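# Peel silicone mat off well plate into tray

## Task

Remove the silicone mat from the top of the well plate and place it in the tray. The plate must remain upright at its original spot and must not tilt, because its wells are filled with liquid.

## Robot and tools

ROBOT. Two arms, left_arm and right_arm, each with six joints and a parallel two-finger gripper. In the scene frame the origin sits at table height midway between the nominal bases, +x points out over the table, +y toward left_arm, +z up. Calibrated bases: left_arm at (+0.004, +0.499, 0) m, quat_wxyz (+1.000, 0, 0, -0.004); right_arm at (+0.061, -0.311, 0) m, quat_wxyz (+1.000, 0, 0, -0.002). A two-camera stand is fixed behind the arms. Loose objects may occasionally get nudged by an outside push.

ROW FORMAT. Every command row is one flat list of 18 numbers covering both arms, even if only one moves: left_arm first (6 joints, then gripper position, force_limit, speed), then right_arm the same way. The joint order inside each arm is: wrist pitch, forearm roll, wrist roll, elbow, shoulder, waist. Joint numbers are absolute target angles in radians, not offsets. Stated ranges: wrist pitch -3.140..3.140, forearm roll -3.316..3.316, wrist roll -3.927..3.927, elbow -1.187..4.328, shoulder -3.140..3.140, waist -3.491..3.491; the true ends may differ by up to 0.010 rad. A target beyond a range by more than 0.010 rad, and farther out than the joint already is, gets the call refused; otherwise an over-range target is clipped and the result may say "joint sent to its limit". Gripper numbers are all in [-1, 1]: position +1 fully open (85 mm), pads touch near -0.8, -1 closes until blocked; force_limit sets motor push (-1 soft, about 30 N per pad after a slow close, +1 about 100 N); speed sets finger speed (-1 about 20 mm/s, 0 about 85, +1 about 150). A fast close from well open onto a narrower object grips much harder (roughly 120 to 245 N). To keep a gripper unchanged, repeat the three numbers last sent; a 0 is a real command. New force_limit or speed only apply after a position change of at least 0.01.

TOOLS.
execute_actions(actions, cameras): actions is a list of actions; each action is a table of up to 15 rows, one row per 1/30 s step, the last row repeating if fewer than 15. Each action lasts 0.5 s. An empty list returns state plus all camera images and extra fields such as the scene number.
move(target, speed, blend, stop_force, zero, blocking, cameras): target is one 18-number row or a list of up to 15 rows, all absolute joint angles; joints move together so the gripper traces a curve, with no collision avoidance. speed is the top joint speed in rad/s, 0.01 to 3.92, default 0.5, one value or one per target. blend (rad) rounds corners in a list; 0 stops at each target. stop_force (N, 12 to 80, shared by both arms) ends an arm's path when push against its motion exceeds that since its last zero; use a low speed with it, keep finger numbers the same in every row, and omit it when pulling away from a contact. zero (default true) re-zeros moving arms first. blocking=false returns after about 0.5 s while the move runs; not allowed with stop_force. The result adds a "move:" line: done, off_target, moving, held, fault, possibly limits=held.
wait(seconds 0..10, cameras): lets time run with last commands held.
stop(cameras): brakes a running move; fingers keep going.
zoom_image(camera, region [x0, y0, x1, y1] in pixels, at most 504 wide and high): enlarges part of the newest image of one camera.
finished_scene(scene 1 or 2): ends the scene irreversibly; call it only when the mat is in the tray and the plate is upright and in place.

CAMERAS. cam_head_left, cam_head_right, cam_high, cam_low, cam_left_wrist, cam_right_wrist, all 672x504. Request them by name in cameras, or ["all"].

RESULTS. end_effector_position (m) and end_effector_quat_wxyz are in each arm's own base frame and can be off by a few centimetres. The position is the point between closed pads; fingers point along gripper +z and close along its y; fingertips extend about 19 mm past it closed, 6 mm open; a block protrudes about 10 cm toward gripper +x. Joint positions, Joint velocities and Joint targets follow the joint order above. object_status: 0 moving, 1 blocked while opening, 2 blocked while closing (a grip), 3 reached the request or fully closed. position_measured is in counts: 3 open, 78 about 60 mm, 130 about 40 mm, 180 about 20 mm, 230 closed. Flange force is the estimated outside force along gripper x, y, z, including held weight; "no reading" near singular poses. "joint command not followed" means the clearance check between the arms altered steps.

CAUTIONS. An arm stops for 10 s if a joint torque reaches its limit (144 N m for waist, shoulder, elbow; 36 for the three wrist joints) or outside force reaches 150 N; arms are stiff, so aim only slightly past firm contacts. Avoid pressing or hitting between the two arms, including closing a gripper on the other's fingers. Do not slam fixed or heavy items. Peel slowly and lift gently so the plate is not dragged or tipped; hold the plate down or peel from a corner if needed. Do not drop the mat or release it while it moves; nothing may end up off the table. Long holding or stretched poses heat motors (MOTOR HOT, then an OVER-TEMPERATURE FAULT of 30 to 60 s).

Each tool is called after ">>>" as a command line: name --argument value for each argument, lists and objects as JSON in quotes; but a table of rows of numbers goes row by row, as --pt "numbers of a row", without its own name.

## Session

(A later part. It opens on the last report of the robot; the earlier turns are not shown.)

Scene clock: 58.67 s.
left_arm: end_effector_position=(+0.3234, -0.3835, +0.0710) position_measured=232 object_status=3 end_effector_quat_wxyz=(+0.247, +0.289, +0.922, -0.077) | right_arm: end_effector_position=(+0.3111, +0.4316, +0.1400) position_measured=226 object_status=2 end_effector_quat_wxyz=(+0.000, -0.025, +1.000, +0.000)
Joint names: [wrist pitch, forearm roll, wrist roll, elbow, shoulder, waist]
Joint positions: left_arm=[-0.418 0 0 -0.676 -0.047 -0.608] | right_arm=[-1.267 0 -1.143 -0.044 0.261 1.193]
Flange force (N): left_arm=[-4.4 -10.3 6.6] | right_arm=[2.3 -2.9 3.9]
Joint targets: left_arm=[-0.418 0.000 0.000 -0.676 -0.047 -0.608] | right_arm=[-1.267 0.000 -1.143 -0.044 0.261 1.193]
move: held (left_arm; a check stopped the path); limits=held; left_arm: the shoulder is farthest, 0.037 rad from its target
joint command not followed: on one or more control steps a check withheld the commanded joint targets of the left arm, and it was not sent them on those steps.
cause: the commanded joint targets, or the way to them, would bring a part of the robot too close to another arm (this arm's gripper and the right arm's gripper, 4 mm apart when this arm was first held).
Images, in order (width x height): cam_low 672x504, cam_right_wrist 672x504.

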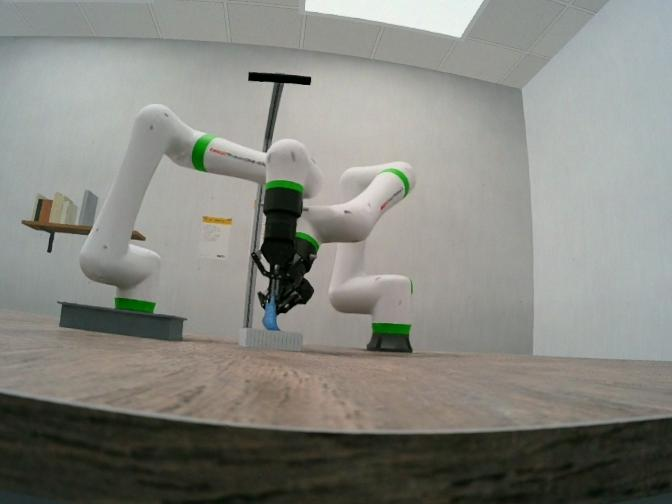

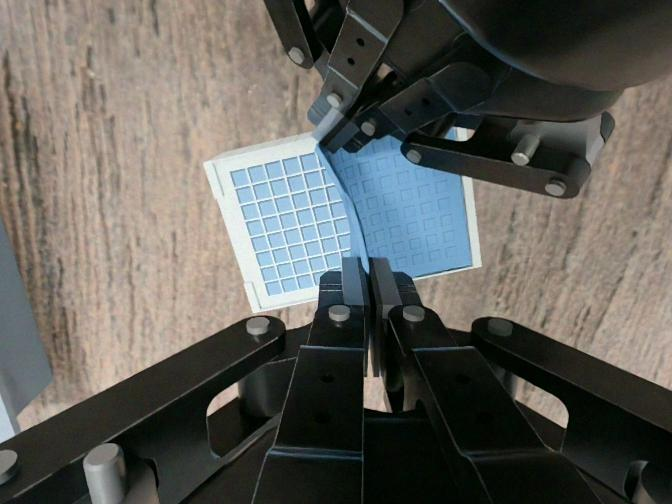

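>>> move --target '[-0.4819,0,0,-0.7715,-0.2062,-0.5116,-1,-1,0,-1.2666,0,-1.1431,-0.0436,0.2606,1.1931,-1,-0.6,-1]' --speed 0.1 --cameras '["cam_right_wrist","cam_high","cam_low"]'

>>> zoom_image --camera "cam_right_wrist" --region '[200, 60, 540, 315]'

>>> zoom_image --camera "cam_high" --region '[370, 250, 490, 370]'

Scene clock: 61.20 s.
left_arm: end_effector_position=(+0.3160, -0.3265, +0.0854) position_measured=232 object_status=3 end_effector_quat_wxyz=(+0.250, +0.244, +0.934, -0.065) | right_arm: end_effector_position=(+0.3111, +0.4316, +0.1400) position_measured=226 object_status=2 end_effector_quat_wxyz=(+0.000, -0.025, +1.000, +0.000)
Joint names: [wrist pitch, forearm roll, wrist roll, elbow, shoulder, waist]
Joint positions: left_arm=[-0.482 0 0 -0.771 -0.206 -0.512] | right_arm=[-1.267 0 -1.143 -0.044 0.261 1.193]
Flange force (N): left_arm=[-4.4 -11.4 6.3] | right_arm=[1.9 -2.1 3.1]
Joint targets: left_arm=[-0.482 0.000 0.000 -0.771 -0.206 -0.512] | right_arm=[-1.267 0.000 -1.143 -0.044 0.261 1.193]
move: done
Images, in order (width x height): cam_high 672x504, cam_low 672x504, cam_right_wrist 672x504.

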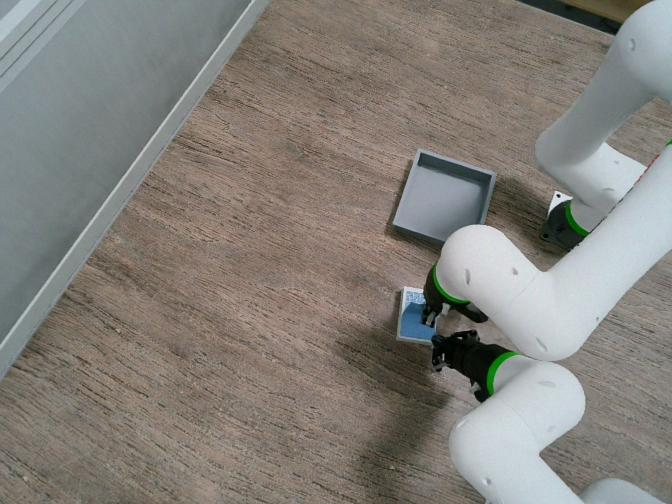

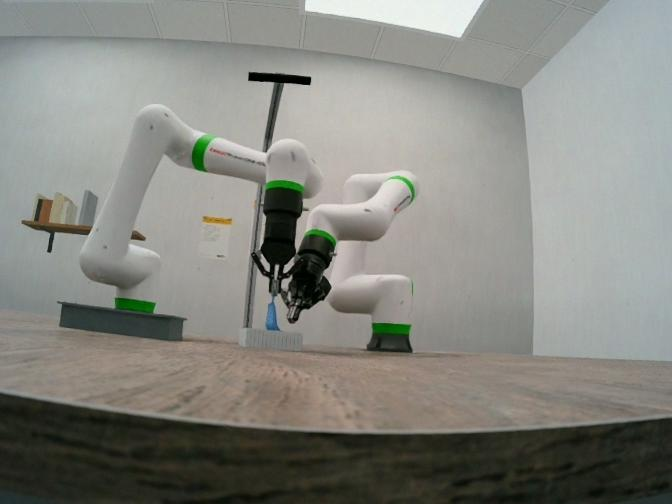

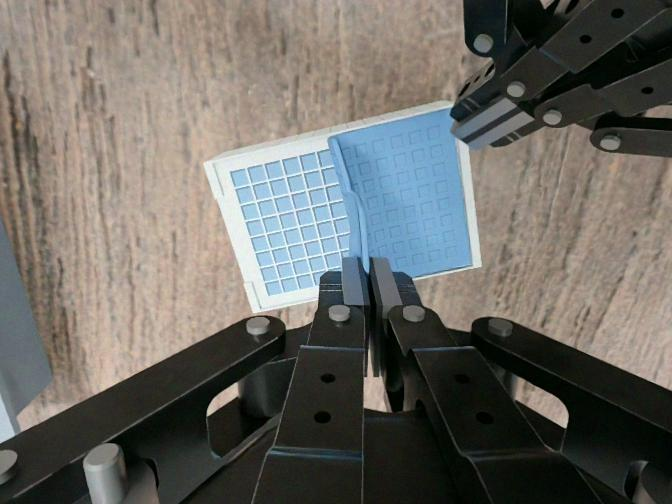

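Scaled by 1.482 from the camera's 672x504 image, which has a finer 960x720 frame.

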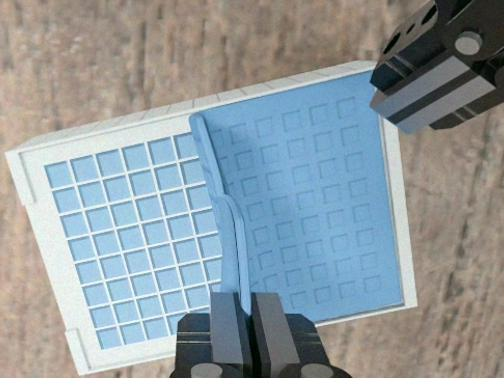

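Scaled by 4.200 from the camera's 672x504 image, which has a finer 960x720 frame.

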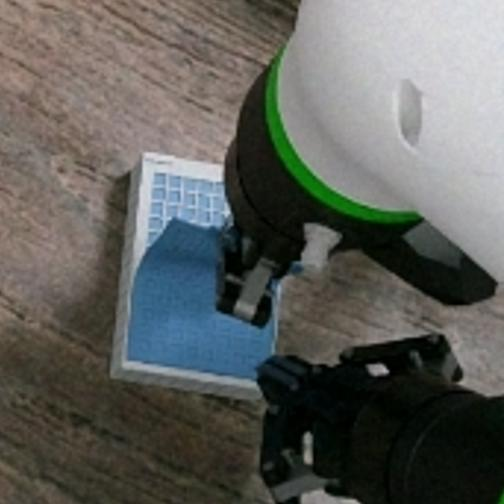

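>>> move --target '[-0.4445,0,0,-0.7626,-0.1599,-0.528,-1,-1,0,-1.2666,0,-1.1431,-0.0436,0.2606,1.1931,-1,-0.6,-1]' --speed 0.06

>>> move --target '[-0.4005,0,0,-0.7792,-0.1325,-0.528,-1,-1,0,-1.2666,0,-1.1431,-0.0436,0.2606,1.1931,-1,-0.6,-1]' --speed 0.015 --stop_force 14 --cameras '["cam_right_wrist","cam_low"]'

>>> zoom_image --camera "cam_right_wrist" --region '[200, 60, 540, 315]'

>>> zoom_image --camera "cam_low" --region '[200, 250, 320, 360]'

Scene clock: 65.60 s.
left_arm: end_effector_position=(+0.3190, -0.3366, +0.0755) position_measured=232 object_status=3 end_effector_quat_wxyz=(+0.250, +0.252, +0.932, -0.068) | right_arm: end_effector_position=(+0.3111, +0.4316, +0.1400) position_measured=226 object_status=2 end_effector_quat_wxyz=(+0.000, -0.025, +1.000, +0.000)
Joint names: [wrist pitch, forearm roll, wrist roll, elbow, shoulder, waist]
Joint positions: left_arm=[-0.445 0 0 -0.763 -0.16 -0.528] | right_arm=[-1.267 0 -1.143 -0.044 0.261 1.193]
Flange force (N): left_arm=[-4.4 -11.0 6.8] | right_arm=[2.0 -2.0 3.0]
Joint targets: left_arm=[-0.445 0.000 0.000 -0.763 -0.160 -0.528] | right_arm=[-1.267 0.000 -1.143 -0.044 0.261 1.193]
move: done

Scene clock: 66.10 s.
left_arm: end_effector_position=(+0.3190, -0.3366, +0.0749) position_measured=232 object_status=3 end_effector_quat_wxyz=(+0.250, +0.252, +0.932, -0.068) | right_arm: end_effector_position=(+0.3111, +0.4316, +0.1400) position_measured=226 object_status=2 end_effector_quat_wxyz=(+0.000, -0.025, +1.000, +0.000)
Joint names: [wrist pitch, forearm roll, wrist roll, elbow, shoulder, waist]
Joint positions: left_arm=[-0.443 0 0 -0.763 -0.159 -0.528] | right_arm=[-1.267 0 -1.143 -0.044 0.261 1.193]
Flange force (N): left_arm=no reading | right_arm=[1.9 -2.4 2.8]
Joint targets: left_arm=[-0.443 0.000 0.000 -0.763 -0.159 -0.528] | right_arm=[-1.267 0.000 -1.143 -0.044 0.261 1.193]
move: given up (left_arm; no force reading, so stop_force could not act: that arm's path ended); left_arm: the wrist pitch is farthest, 0.042 rad from its target
Images, in order (width x height): cam_low 672x504, cam_right_wrist 672x504.

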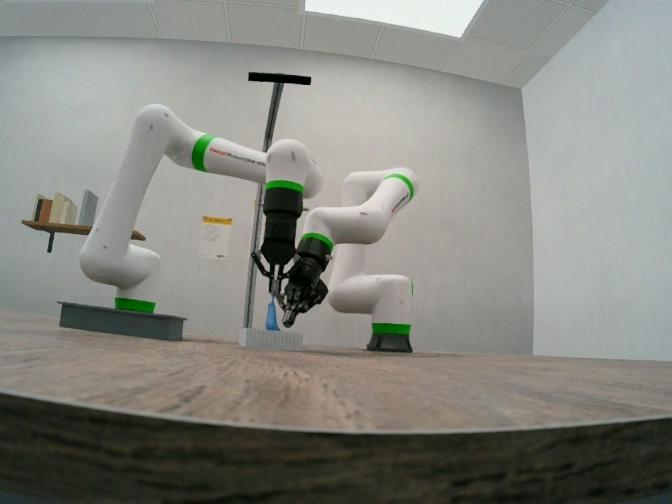

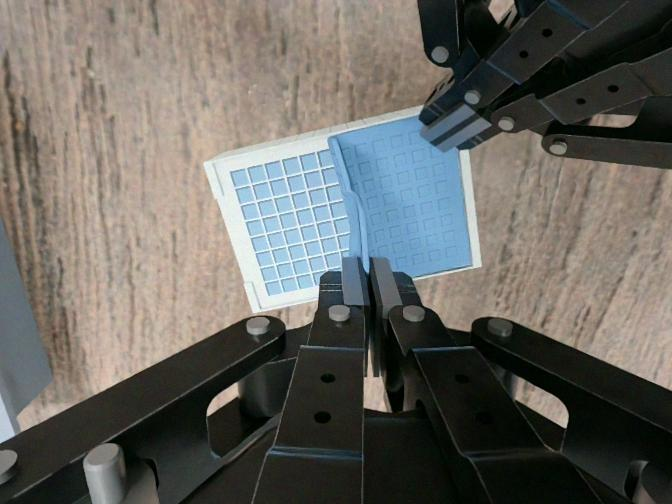

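Scaled by 1.482 from the camera's 672x504 image, which has a finer 960x720 frame.

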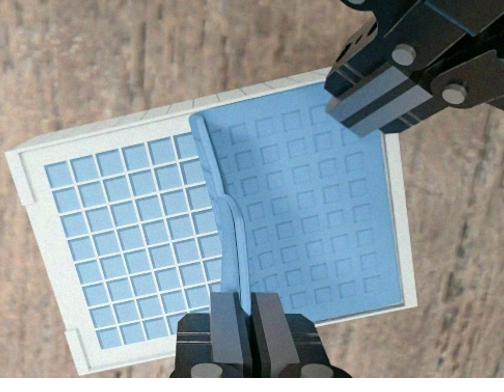

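Scaled by 4.200 from the camera's 672x504 image, which has a finer 960x720 frame.

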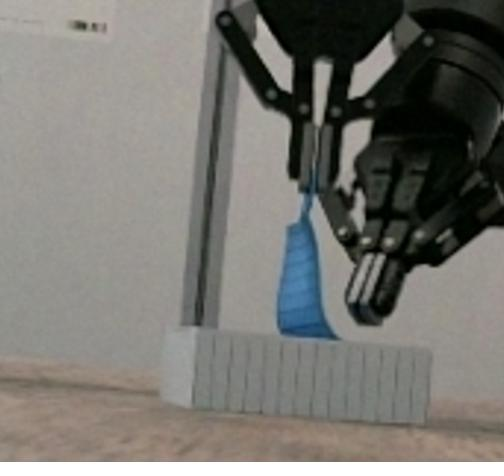

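>>> move --target '[-0.4048,0,0,-0.7775,-0.1352,-0.528,-1,-1,0,-1.2666,0,-1.1431,-0.0436,0.2606,1.1931,-1,-0.6,-1]' --speed 0.02 --cameras '["cam_right_wrist","cam_low"]'

>>> zoom_image --camera "cam_right_wrist" --region '[200, 60, 540, 315]'

>>> zoom_image --camera "cam_low" --region '[200, 250, 320, 360]'

Scene clock: 68.37 s.
left_arm: end_effector_position=(+0.3192, -0.3367, +0.0633) position_measured=232 object_status=3 end_effector_quat_wxyz=(+0.250, +0.252, +0.932, -0.068) | right_arm: end_effector_position=(+0.3111, +0.4316, +0.1400) position_measured=226 object_status=2 end_effector_quat_wxyz=(+0.000, -0.025, +1.000, +0.000)
Joint names: [wrist pitch, forearm roll, wrist roll, elbow, shoulder, waist]
Joint positions: left_arm=[-0.405 0 0 -0.777 -0.135 -0.528] | right_arm=[-1.267 0 -1.143 -0.044 0.261 1.193]
Flange force (N): left_arm=no reading | right_arm=[1.4 -2.0 2.8]
Joint targets: left_arm=[-0.405 0.000 0.000 -0.778 -0.135 -0.528] | right_arm=[-1.267 0.000 -1.143 -0.044 0.261 1.193]
move: done
Images, in order (width x height): cam_low 672x504, cam_right_wrist 672x504.

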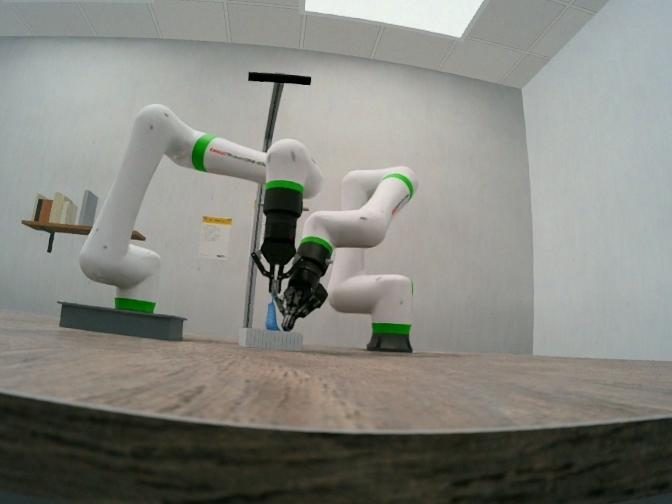

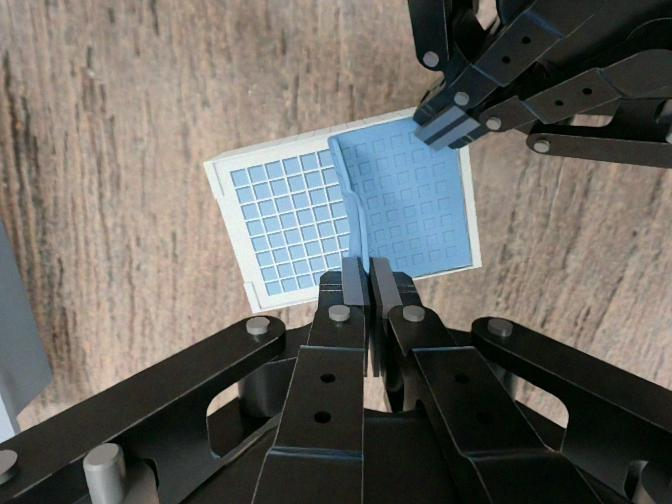

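Scaled by 1.482 from the camera's 672x504 image, which has a finer 960x720 frame.

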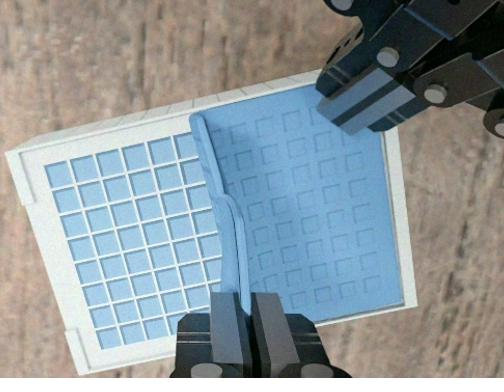

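Scaled by 4.200 from the camera's 672x504 image, which has a finer 960x720 frame.

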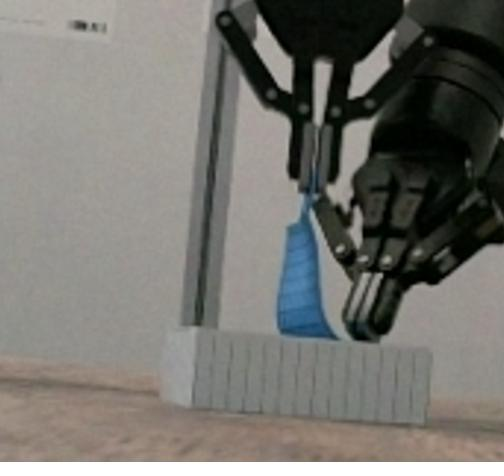

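>>> move --pt "-0.402 0 0 -0.7787 -0.1333 -0.528 -1 -1 0 -1.2666 0 -1.1431 -0.0436 0.2606 1.1931 -1 -0.6 -1" --pt "-0.402 0 0 -0.7787 -0.1333 -0.528 -1 -1 0 -1.375 0 -1.1552 0.0664 0.2622 1.2052 -1 -0.6 -1" --speed 0.03 --cameras '["cam_right_wrist","cam_low","cam_high"]'

>>> zoom_image --camera "cam_low" --region '[200, 250, 320, 360]'

Scene clock: 73.10 s.
left_arm: end_effector_position=(+0.3190, -0.3366, +0.0622) position_measured=232 object_status=3 end_effector_quat_wxyz=(+0.250, +0.252, +0.932, -0.068) | right_arm: end_effector_position=(+0.3102, +0.4467, +0.1850) position_measured=226 object_status=2 end_effector_quat_wxyz=(+0.000, -0.025, +1.000, +0.000)
Joint names: [wrist pitch, forearm roll, wrist roll, elbow, shoulder, waist]
Joint positions: left_arm=[-0.402 0 0 -0.779 -0.133 -0.528] | right_arm=[-1.375 0 -1.155 0.066 0.262 1.205]
Flange force (N): left_arm=no reading | right_arm=[4.7 -1.7 10.4]
Joint targets: left_arm=[-0.402 0.000 0.000 -0.779 -0.133 -0.528] | right_arm=[-1.375 0.000 -1.155 0.066 0.262 1.205]
move: done
Images, in order (width x height): cam_high 672x504, cam_low 672x504, cam_right_wrist 672x504.

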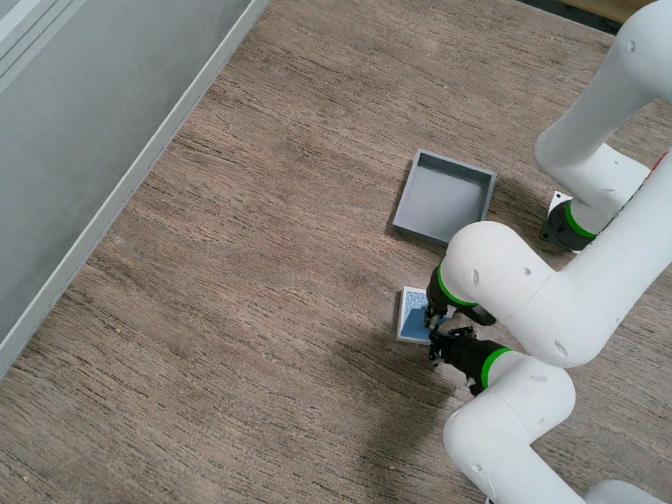

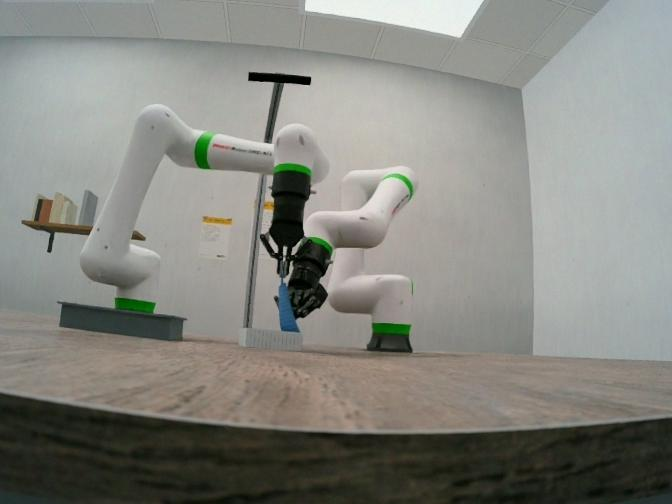

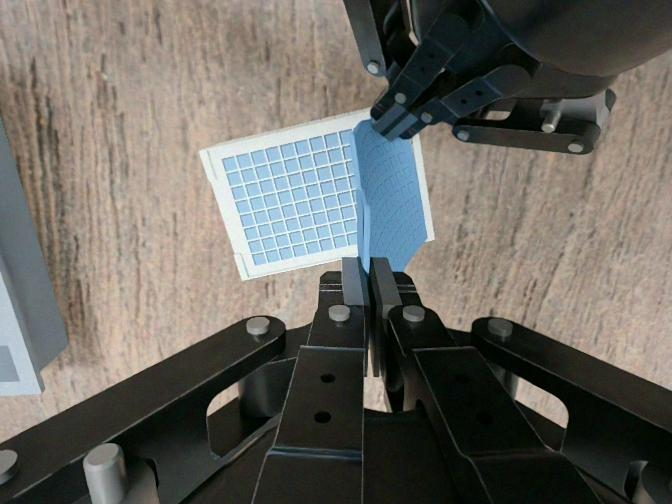

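Scaled by 4.200 from the camera's 672x504 image, which has a finer 960x720 frame.

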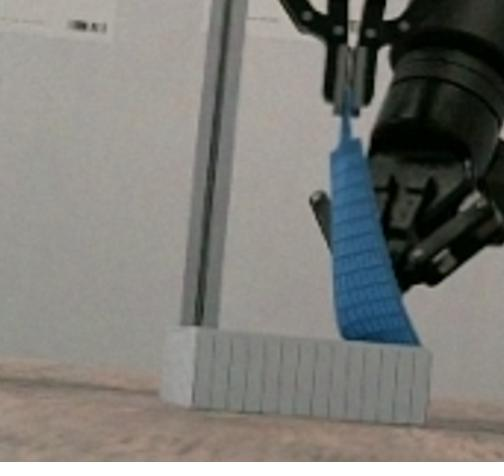

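>>> move --target '[-0.402,0,0,-0.7787,-0.1333,-0.528,-1,-1,0,-1.4542,0,-1.1552,0.132,0.2486,1.2052,-1,-0.6,-1]' --speed 0.025 --cameras '["cam_right_wrist","cam_low","cam_high"]'

>>> zoom_image --camera "cam_low" --region '[200, 250, 320, 360]'

Scene clock: 76.67 s.
left_arm: end_effector_position=(+0.3190, -0.3366, +0.0622) position_measured=232 object_status=3 end_effector_quat_wxyz=(+0.250, +0.252, +0.932, -0.068) | right_arm: end_effector_position=(+0.3102, +0.4466, +0.2200) position_measured=226 object_status=2 end_effector_quat_wxyz=(+0.000, -0.025, +1.000, +0.000)
Joint names: [wrist pitch, forearm roll, wrist roll, elbow, shoulder, waist]
Joint positions: left_arm=[-0.402 0 0 -0.779 -0.133 -0.528] | right_arm=[-1.454 0 -1.155 0.132 0.249 1.205]
Flange force (N): left_arm=no reading | right_arm=[2.4 -2.4 3.0]
Joint targets: left_arm=[-0.402 0.000 0.000 -0.779 -0.133 -0.528] | right_arm=[-1.454 0.000 -1.155 0.132 0.249 1.205]
move: done
Images, in order (width x height): cam_high 672x504, cam_low 672x504, cam_right_wrist 672x504.

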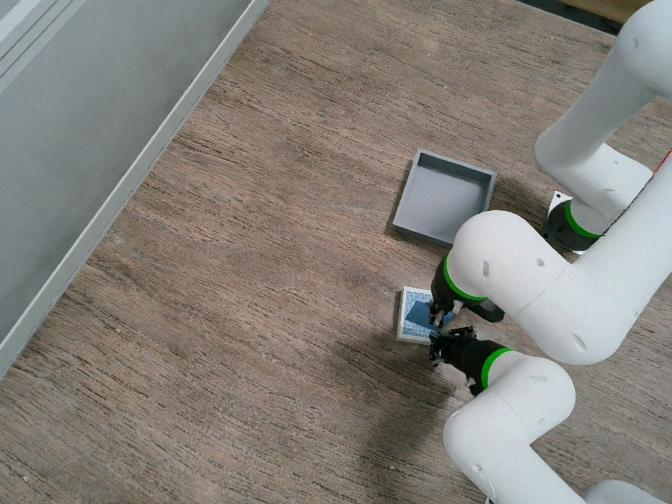

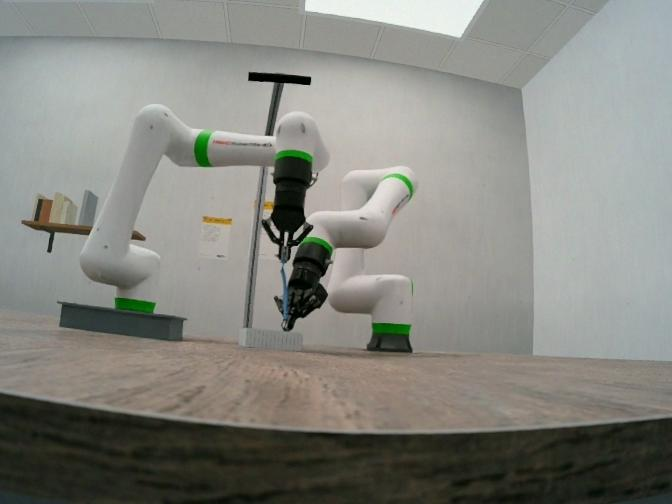

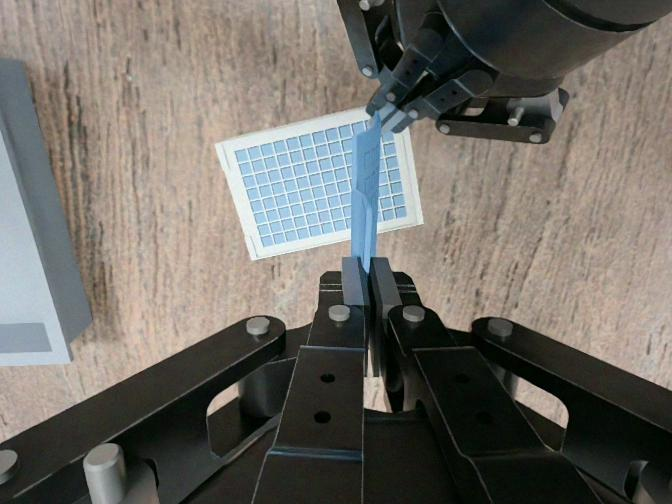

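Scaled by 4.200 from the camera's 672x504 image, which has a finer 960x720 frame.

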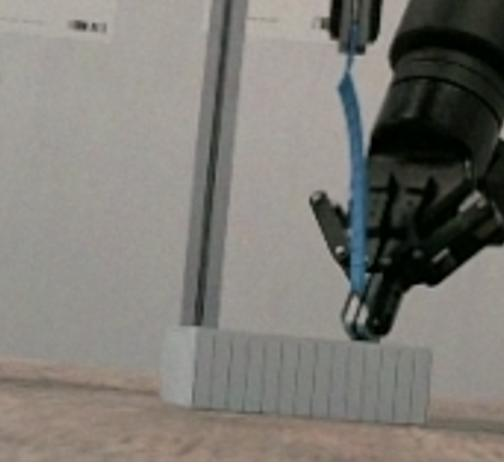

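>>> move --pt "-0.402 0 0 -0.7787 -0.25 -0.528 -1 -1 0 -1.5229 0 -1.1552 0.1947 0.2426 1.2052 -1 -0.6 -1" --pt "-0.402 0 0 -0.7787 -0.25 -0.528 -1 -1 0 -1.5142 0 -0.7875 -0.2581 -0.2015 0.8375 -1 -0.6 -1" --speed 0.35 --blend 0.03 --cameras '["cam_right_wrist","cam_left_wrist","cam_low","cam_high","cam_head_right"]'

Scene clock: 79.47 s.
left_arm: end_effector_position=(+0.3288, -0.3423, +0.1148) position_measured=232 object_status=3 end_effector_quat_wxyz=(+0.304, +0.248, +0.916, -0.082) | right_arm: end_effector_position=(+0.3290, +0.1710, +0.2500) position_measured=226 object_status=2 end_effector_quat_wxyz=(+0.000, -0.025, +1.000, +0.000)
Joint names: [wrist pitch, forearm roll, wrist roll, elbow, shoulder, waist]
Joint positions: left_arm=[-0.402 0 0 -0.779 -0.25 -0.528] | right_arm=[-1.514 0 -0.788 -0.258 -0.201 0.838]
Flange force (N): left_arm=no reading | right_arm=[4.0 -1.3 3.1]
Joint targets: left_arm=[-0.402 0.000 0.000 -0.779 -0.250 -0.528] | right_arm=[-1.514 0.000 -0.787 -0.258 -0.202 0.838]
move: done
Images, in order (width x height): cam_head_right 672x504, cam_high 672x504, cam_low 672x504, cam_left_wrist 672x504, cam_right_wrist 672x504.

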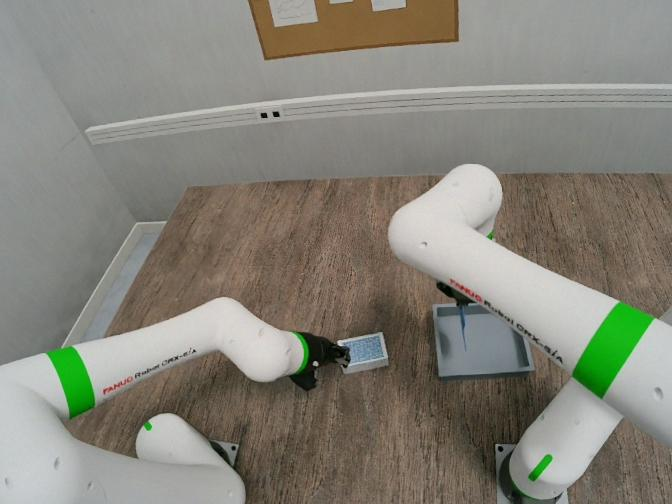

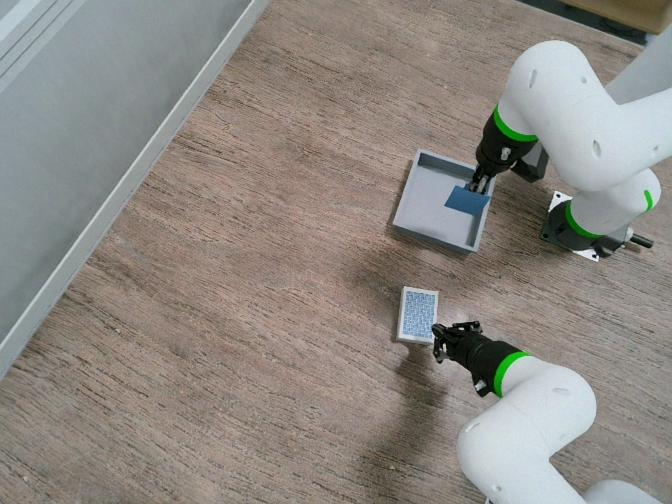

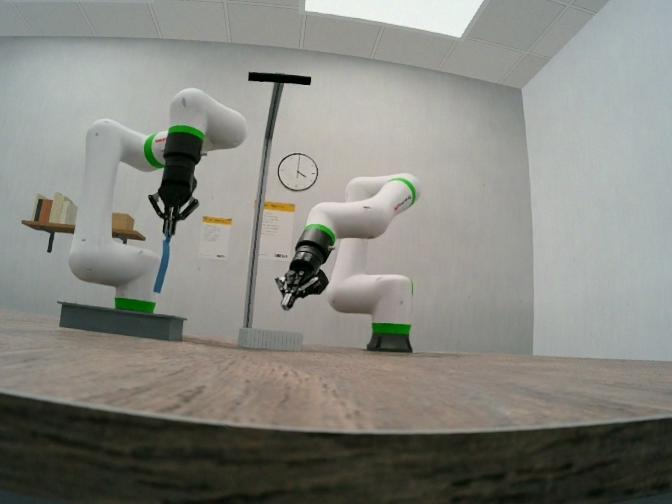

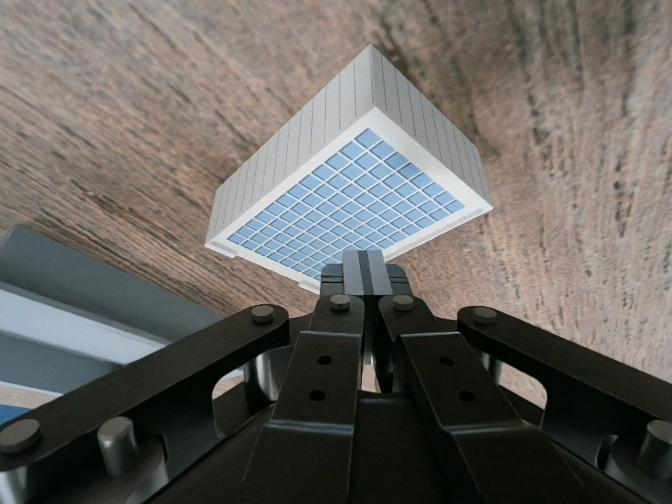

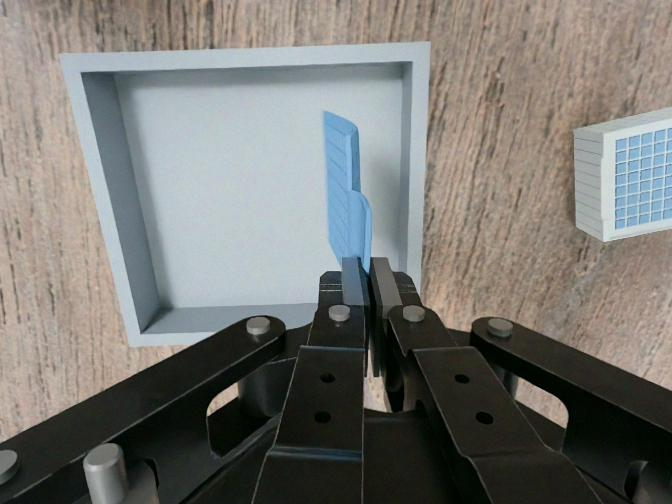

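>>> move --target '[-0.402,0,0,-0.7787,-0.25,-0.528,-1,-1,0,-1.0927,0,-0.6353,-0.6323,-0.1542,0.6853,-1,-0.6,-1]' --speed 0.2 --cameras '["cam_right_wrist","cam_high"]'

Scene clock: 82.10 s.
left_arm: end_effector_position=(+0.3288, -0.3422, +0.1148) position_measured=232 object_status=3 end_effector_quat_wxyz=(+0.304, +0.248, +0.916, -0.082) | right_arm: end_effector_position=(+0.3291, +0.1011, +0.0799) position_measured=226 object_status=2 end_effector_quat_wxyz=(+0.000, -0.025, +1.000, +0.000)
Joint names: [wrist pitch, forearm roll, wrist roll, elbow, shoulder, waist]
Joint positions: left_arm=[-0.402 0 0 -0.779 -0.25 -0.528] | right_arm=[-1.093 0 -0.635 -0.632 -0.154 0.685]
Flange force (N): left_arm=no reading | right_arm=[4.7 0.1 1.6]
Joint targets: left_arm=[-0.402 0.000 0.000 -0.779 -0.250 -0.528] | right_arm=[-1.093 0.000 -0.635 -0.632 -0.154 0.685]
move: done
Images, in order (width x height): cam_high 672x504, cam_right_wrist 672x504.

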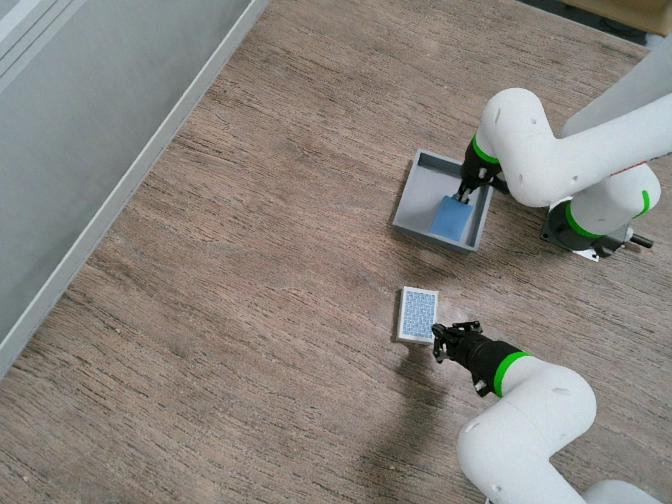

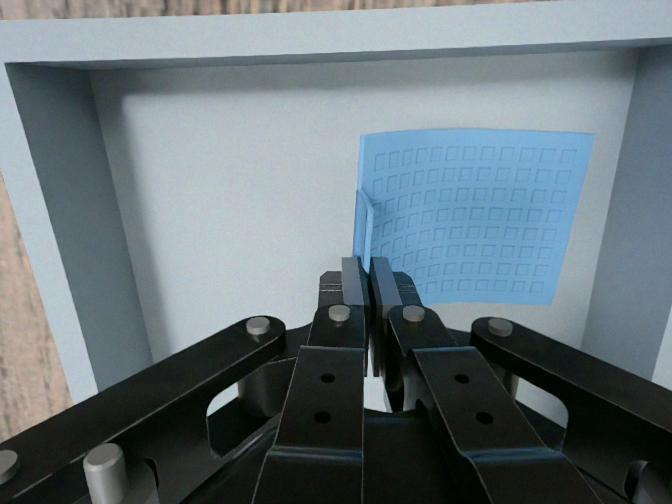

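>>> move --pt "-0.402 0 0 -0.7787 -0.25 -0.528 -1 -1 0 -0.9612 0 -0.6353 -0.6924 -0.0828 0.6853 -1 -0.6 -1" --pt "-0.402 0 0 -0.7787 -0.25 -0.528 -1 -1 0 -0.9612 0 -0.6353 -0.6924 -0.0828 0.6853 -0.3 -0.6 -1" --speed 0.15

>>> move --target '[-0.402,0,0,-0.7787,-0.25,-0.528,-1,-1,0,-1.5142,0,-0.7875,-0.2581,-0.2015,0.8375,-0.3,-0.6,-1]' --speed 0.25 --cameras '["cam_right_wrist","cam_high","cam_low"]'

>>> zoom_image --camera "cam_high" --region '[370, 250, 490, 370]'

>>> zoom_image --camera "cam_low" --region '[220, 300, 340, 390]'

Scene clock: 85.00 s.
left_arm: end_effector_position=(+0.3288, -0.3422, +0.1148) position_measured=232 object_status=3 end_effector_quat_wxyz=(+0.304, +0.248, +0.916, -0.082) | right_arm: end_effector_position=(+0.3290, +0.1010, +0.0350) position_measured=167 object_status=0 end_effector_quat_wxyz=(+0.000, -0.025, +1.000, +0.000)
Joint names: [wrist pitch, forearm roll, wrist roll, elbow, shoulder, waist]
Joint positions: left_arm=[-0.402 0 0 -0.779 -0.25 -0.528] | right_arm=[-0.961 0 -0.635 -0.692 -0.083 0.685]
Flange force (N): left_arm=no reading | right_arm=[4.3 0.0 1.2]
Joint targets: left_arm=[-0.402 0.000 0.000 -0.779 -0.250 -0.528] | right_arm=[-0.961 0.000 -0.635 -0.692 -0.083 0.685]
move: done

Scene clock: 87.53 s.
left_arm: end_effector_position=(+0.3288, -0.3422, +0.1148) position_measured=232 object_status=3 end_effector_quat_wxyz=(+0.304, +0.248, +0.916, -0.082) | right_arm: end_effector_position=(+0.3290, +0.1710, +0.2500) position_measured=167 object_status=3 end_effector_quat_wxyz=(+0.000, -0.025, +1.000, +0.000)
Joint names: [wrist pitch, forearm roll, wrist roll, elbow, shoulder, waist]
Joint positions: left_arm=[-0.402 0 0 -0.779 -0.25 -0.528] | right_arm=[-1.514 0 -0.787 -0.258 -0.202 0.837]
Flange force (N): left_arm=no reading | right_arm=[3.9 -0.9 2.9]
Joint targets: left_arm=[-0.402 0.000 0.000 -0.779 -0.250 -0.528] | right_arm=[-1.514 0.000 -0.787 -0.258 -0.202 0.838]
move: done
Images, in order (width x height): cam_high 672x504, cam_low 672x504, cam_right_wrist 672x504.

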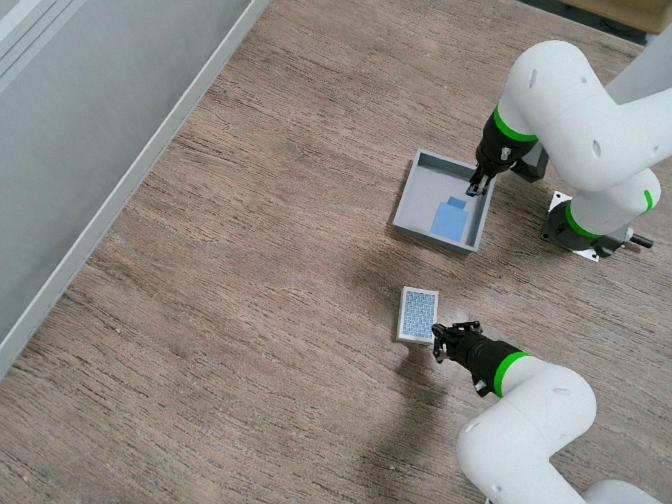

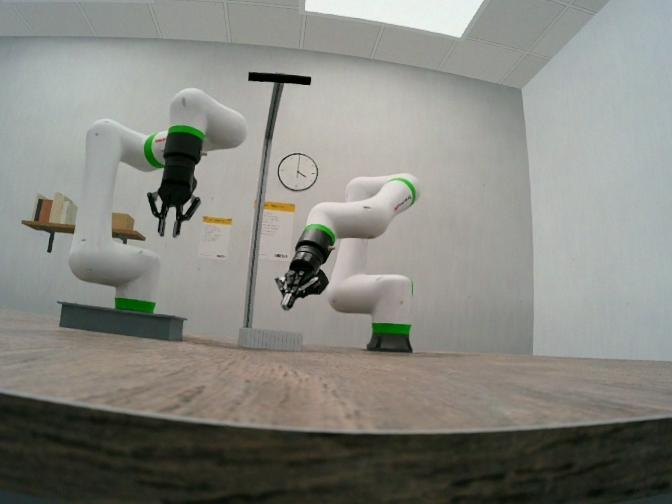

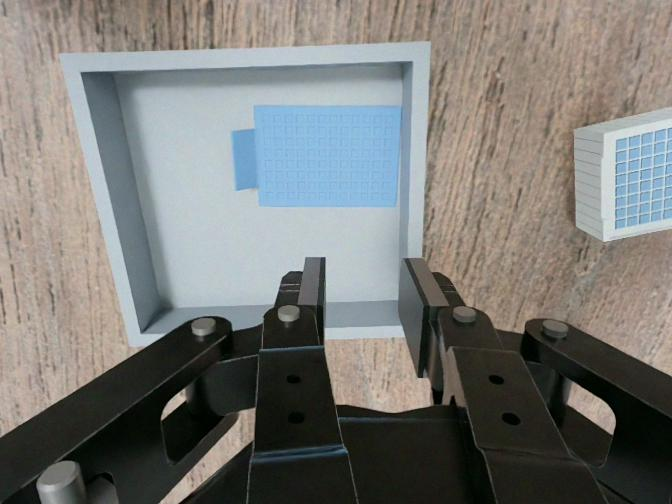

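Scaled by 4.200 from the camera's 672x504 image, which has a finer 960x720 frame.

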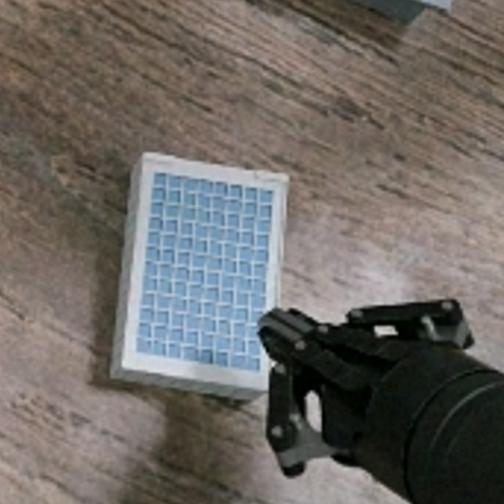

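Scaled by 4.200 from the camera's 672x504 image, which has a finer 960x720 frame.

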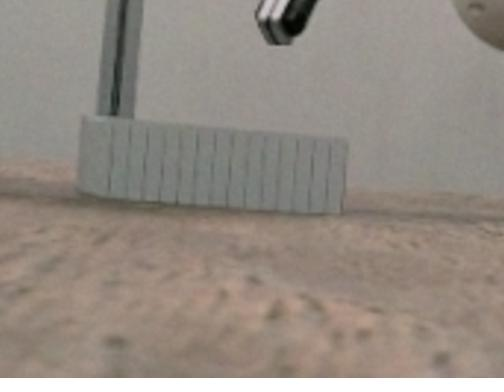

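>>> finished_scene --scene 1

The scene is finished: the task was done.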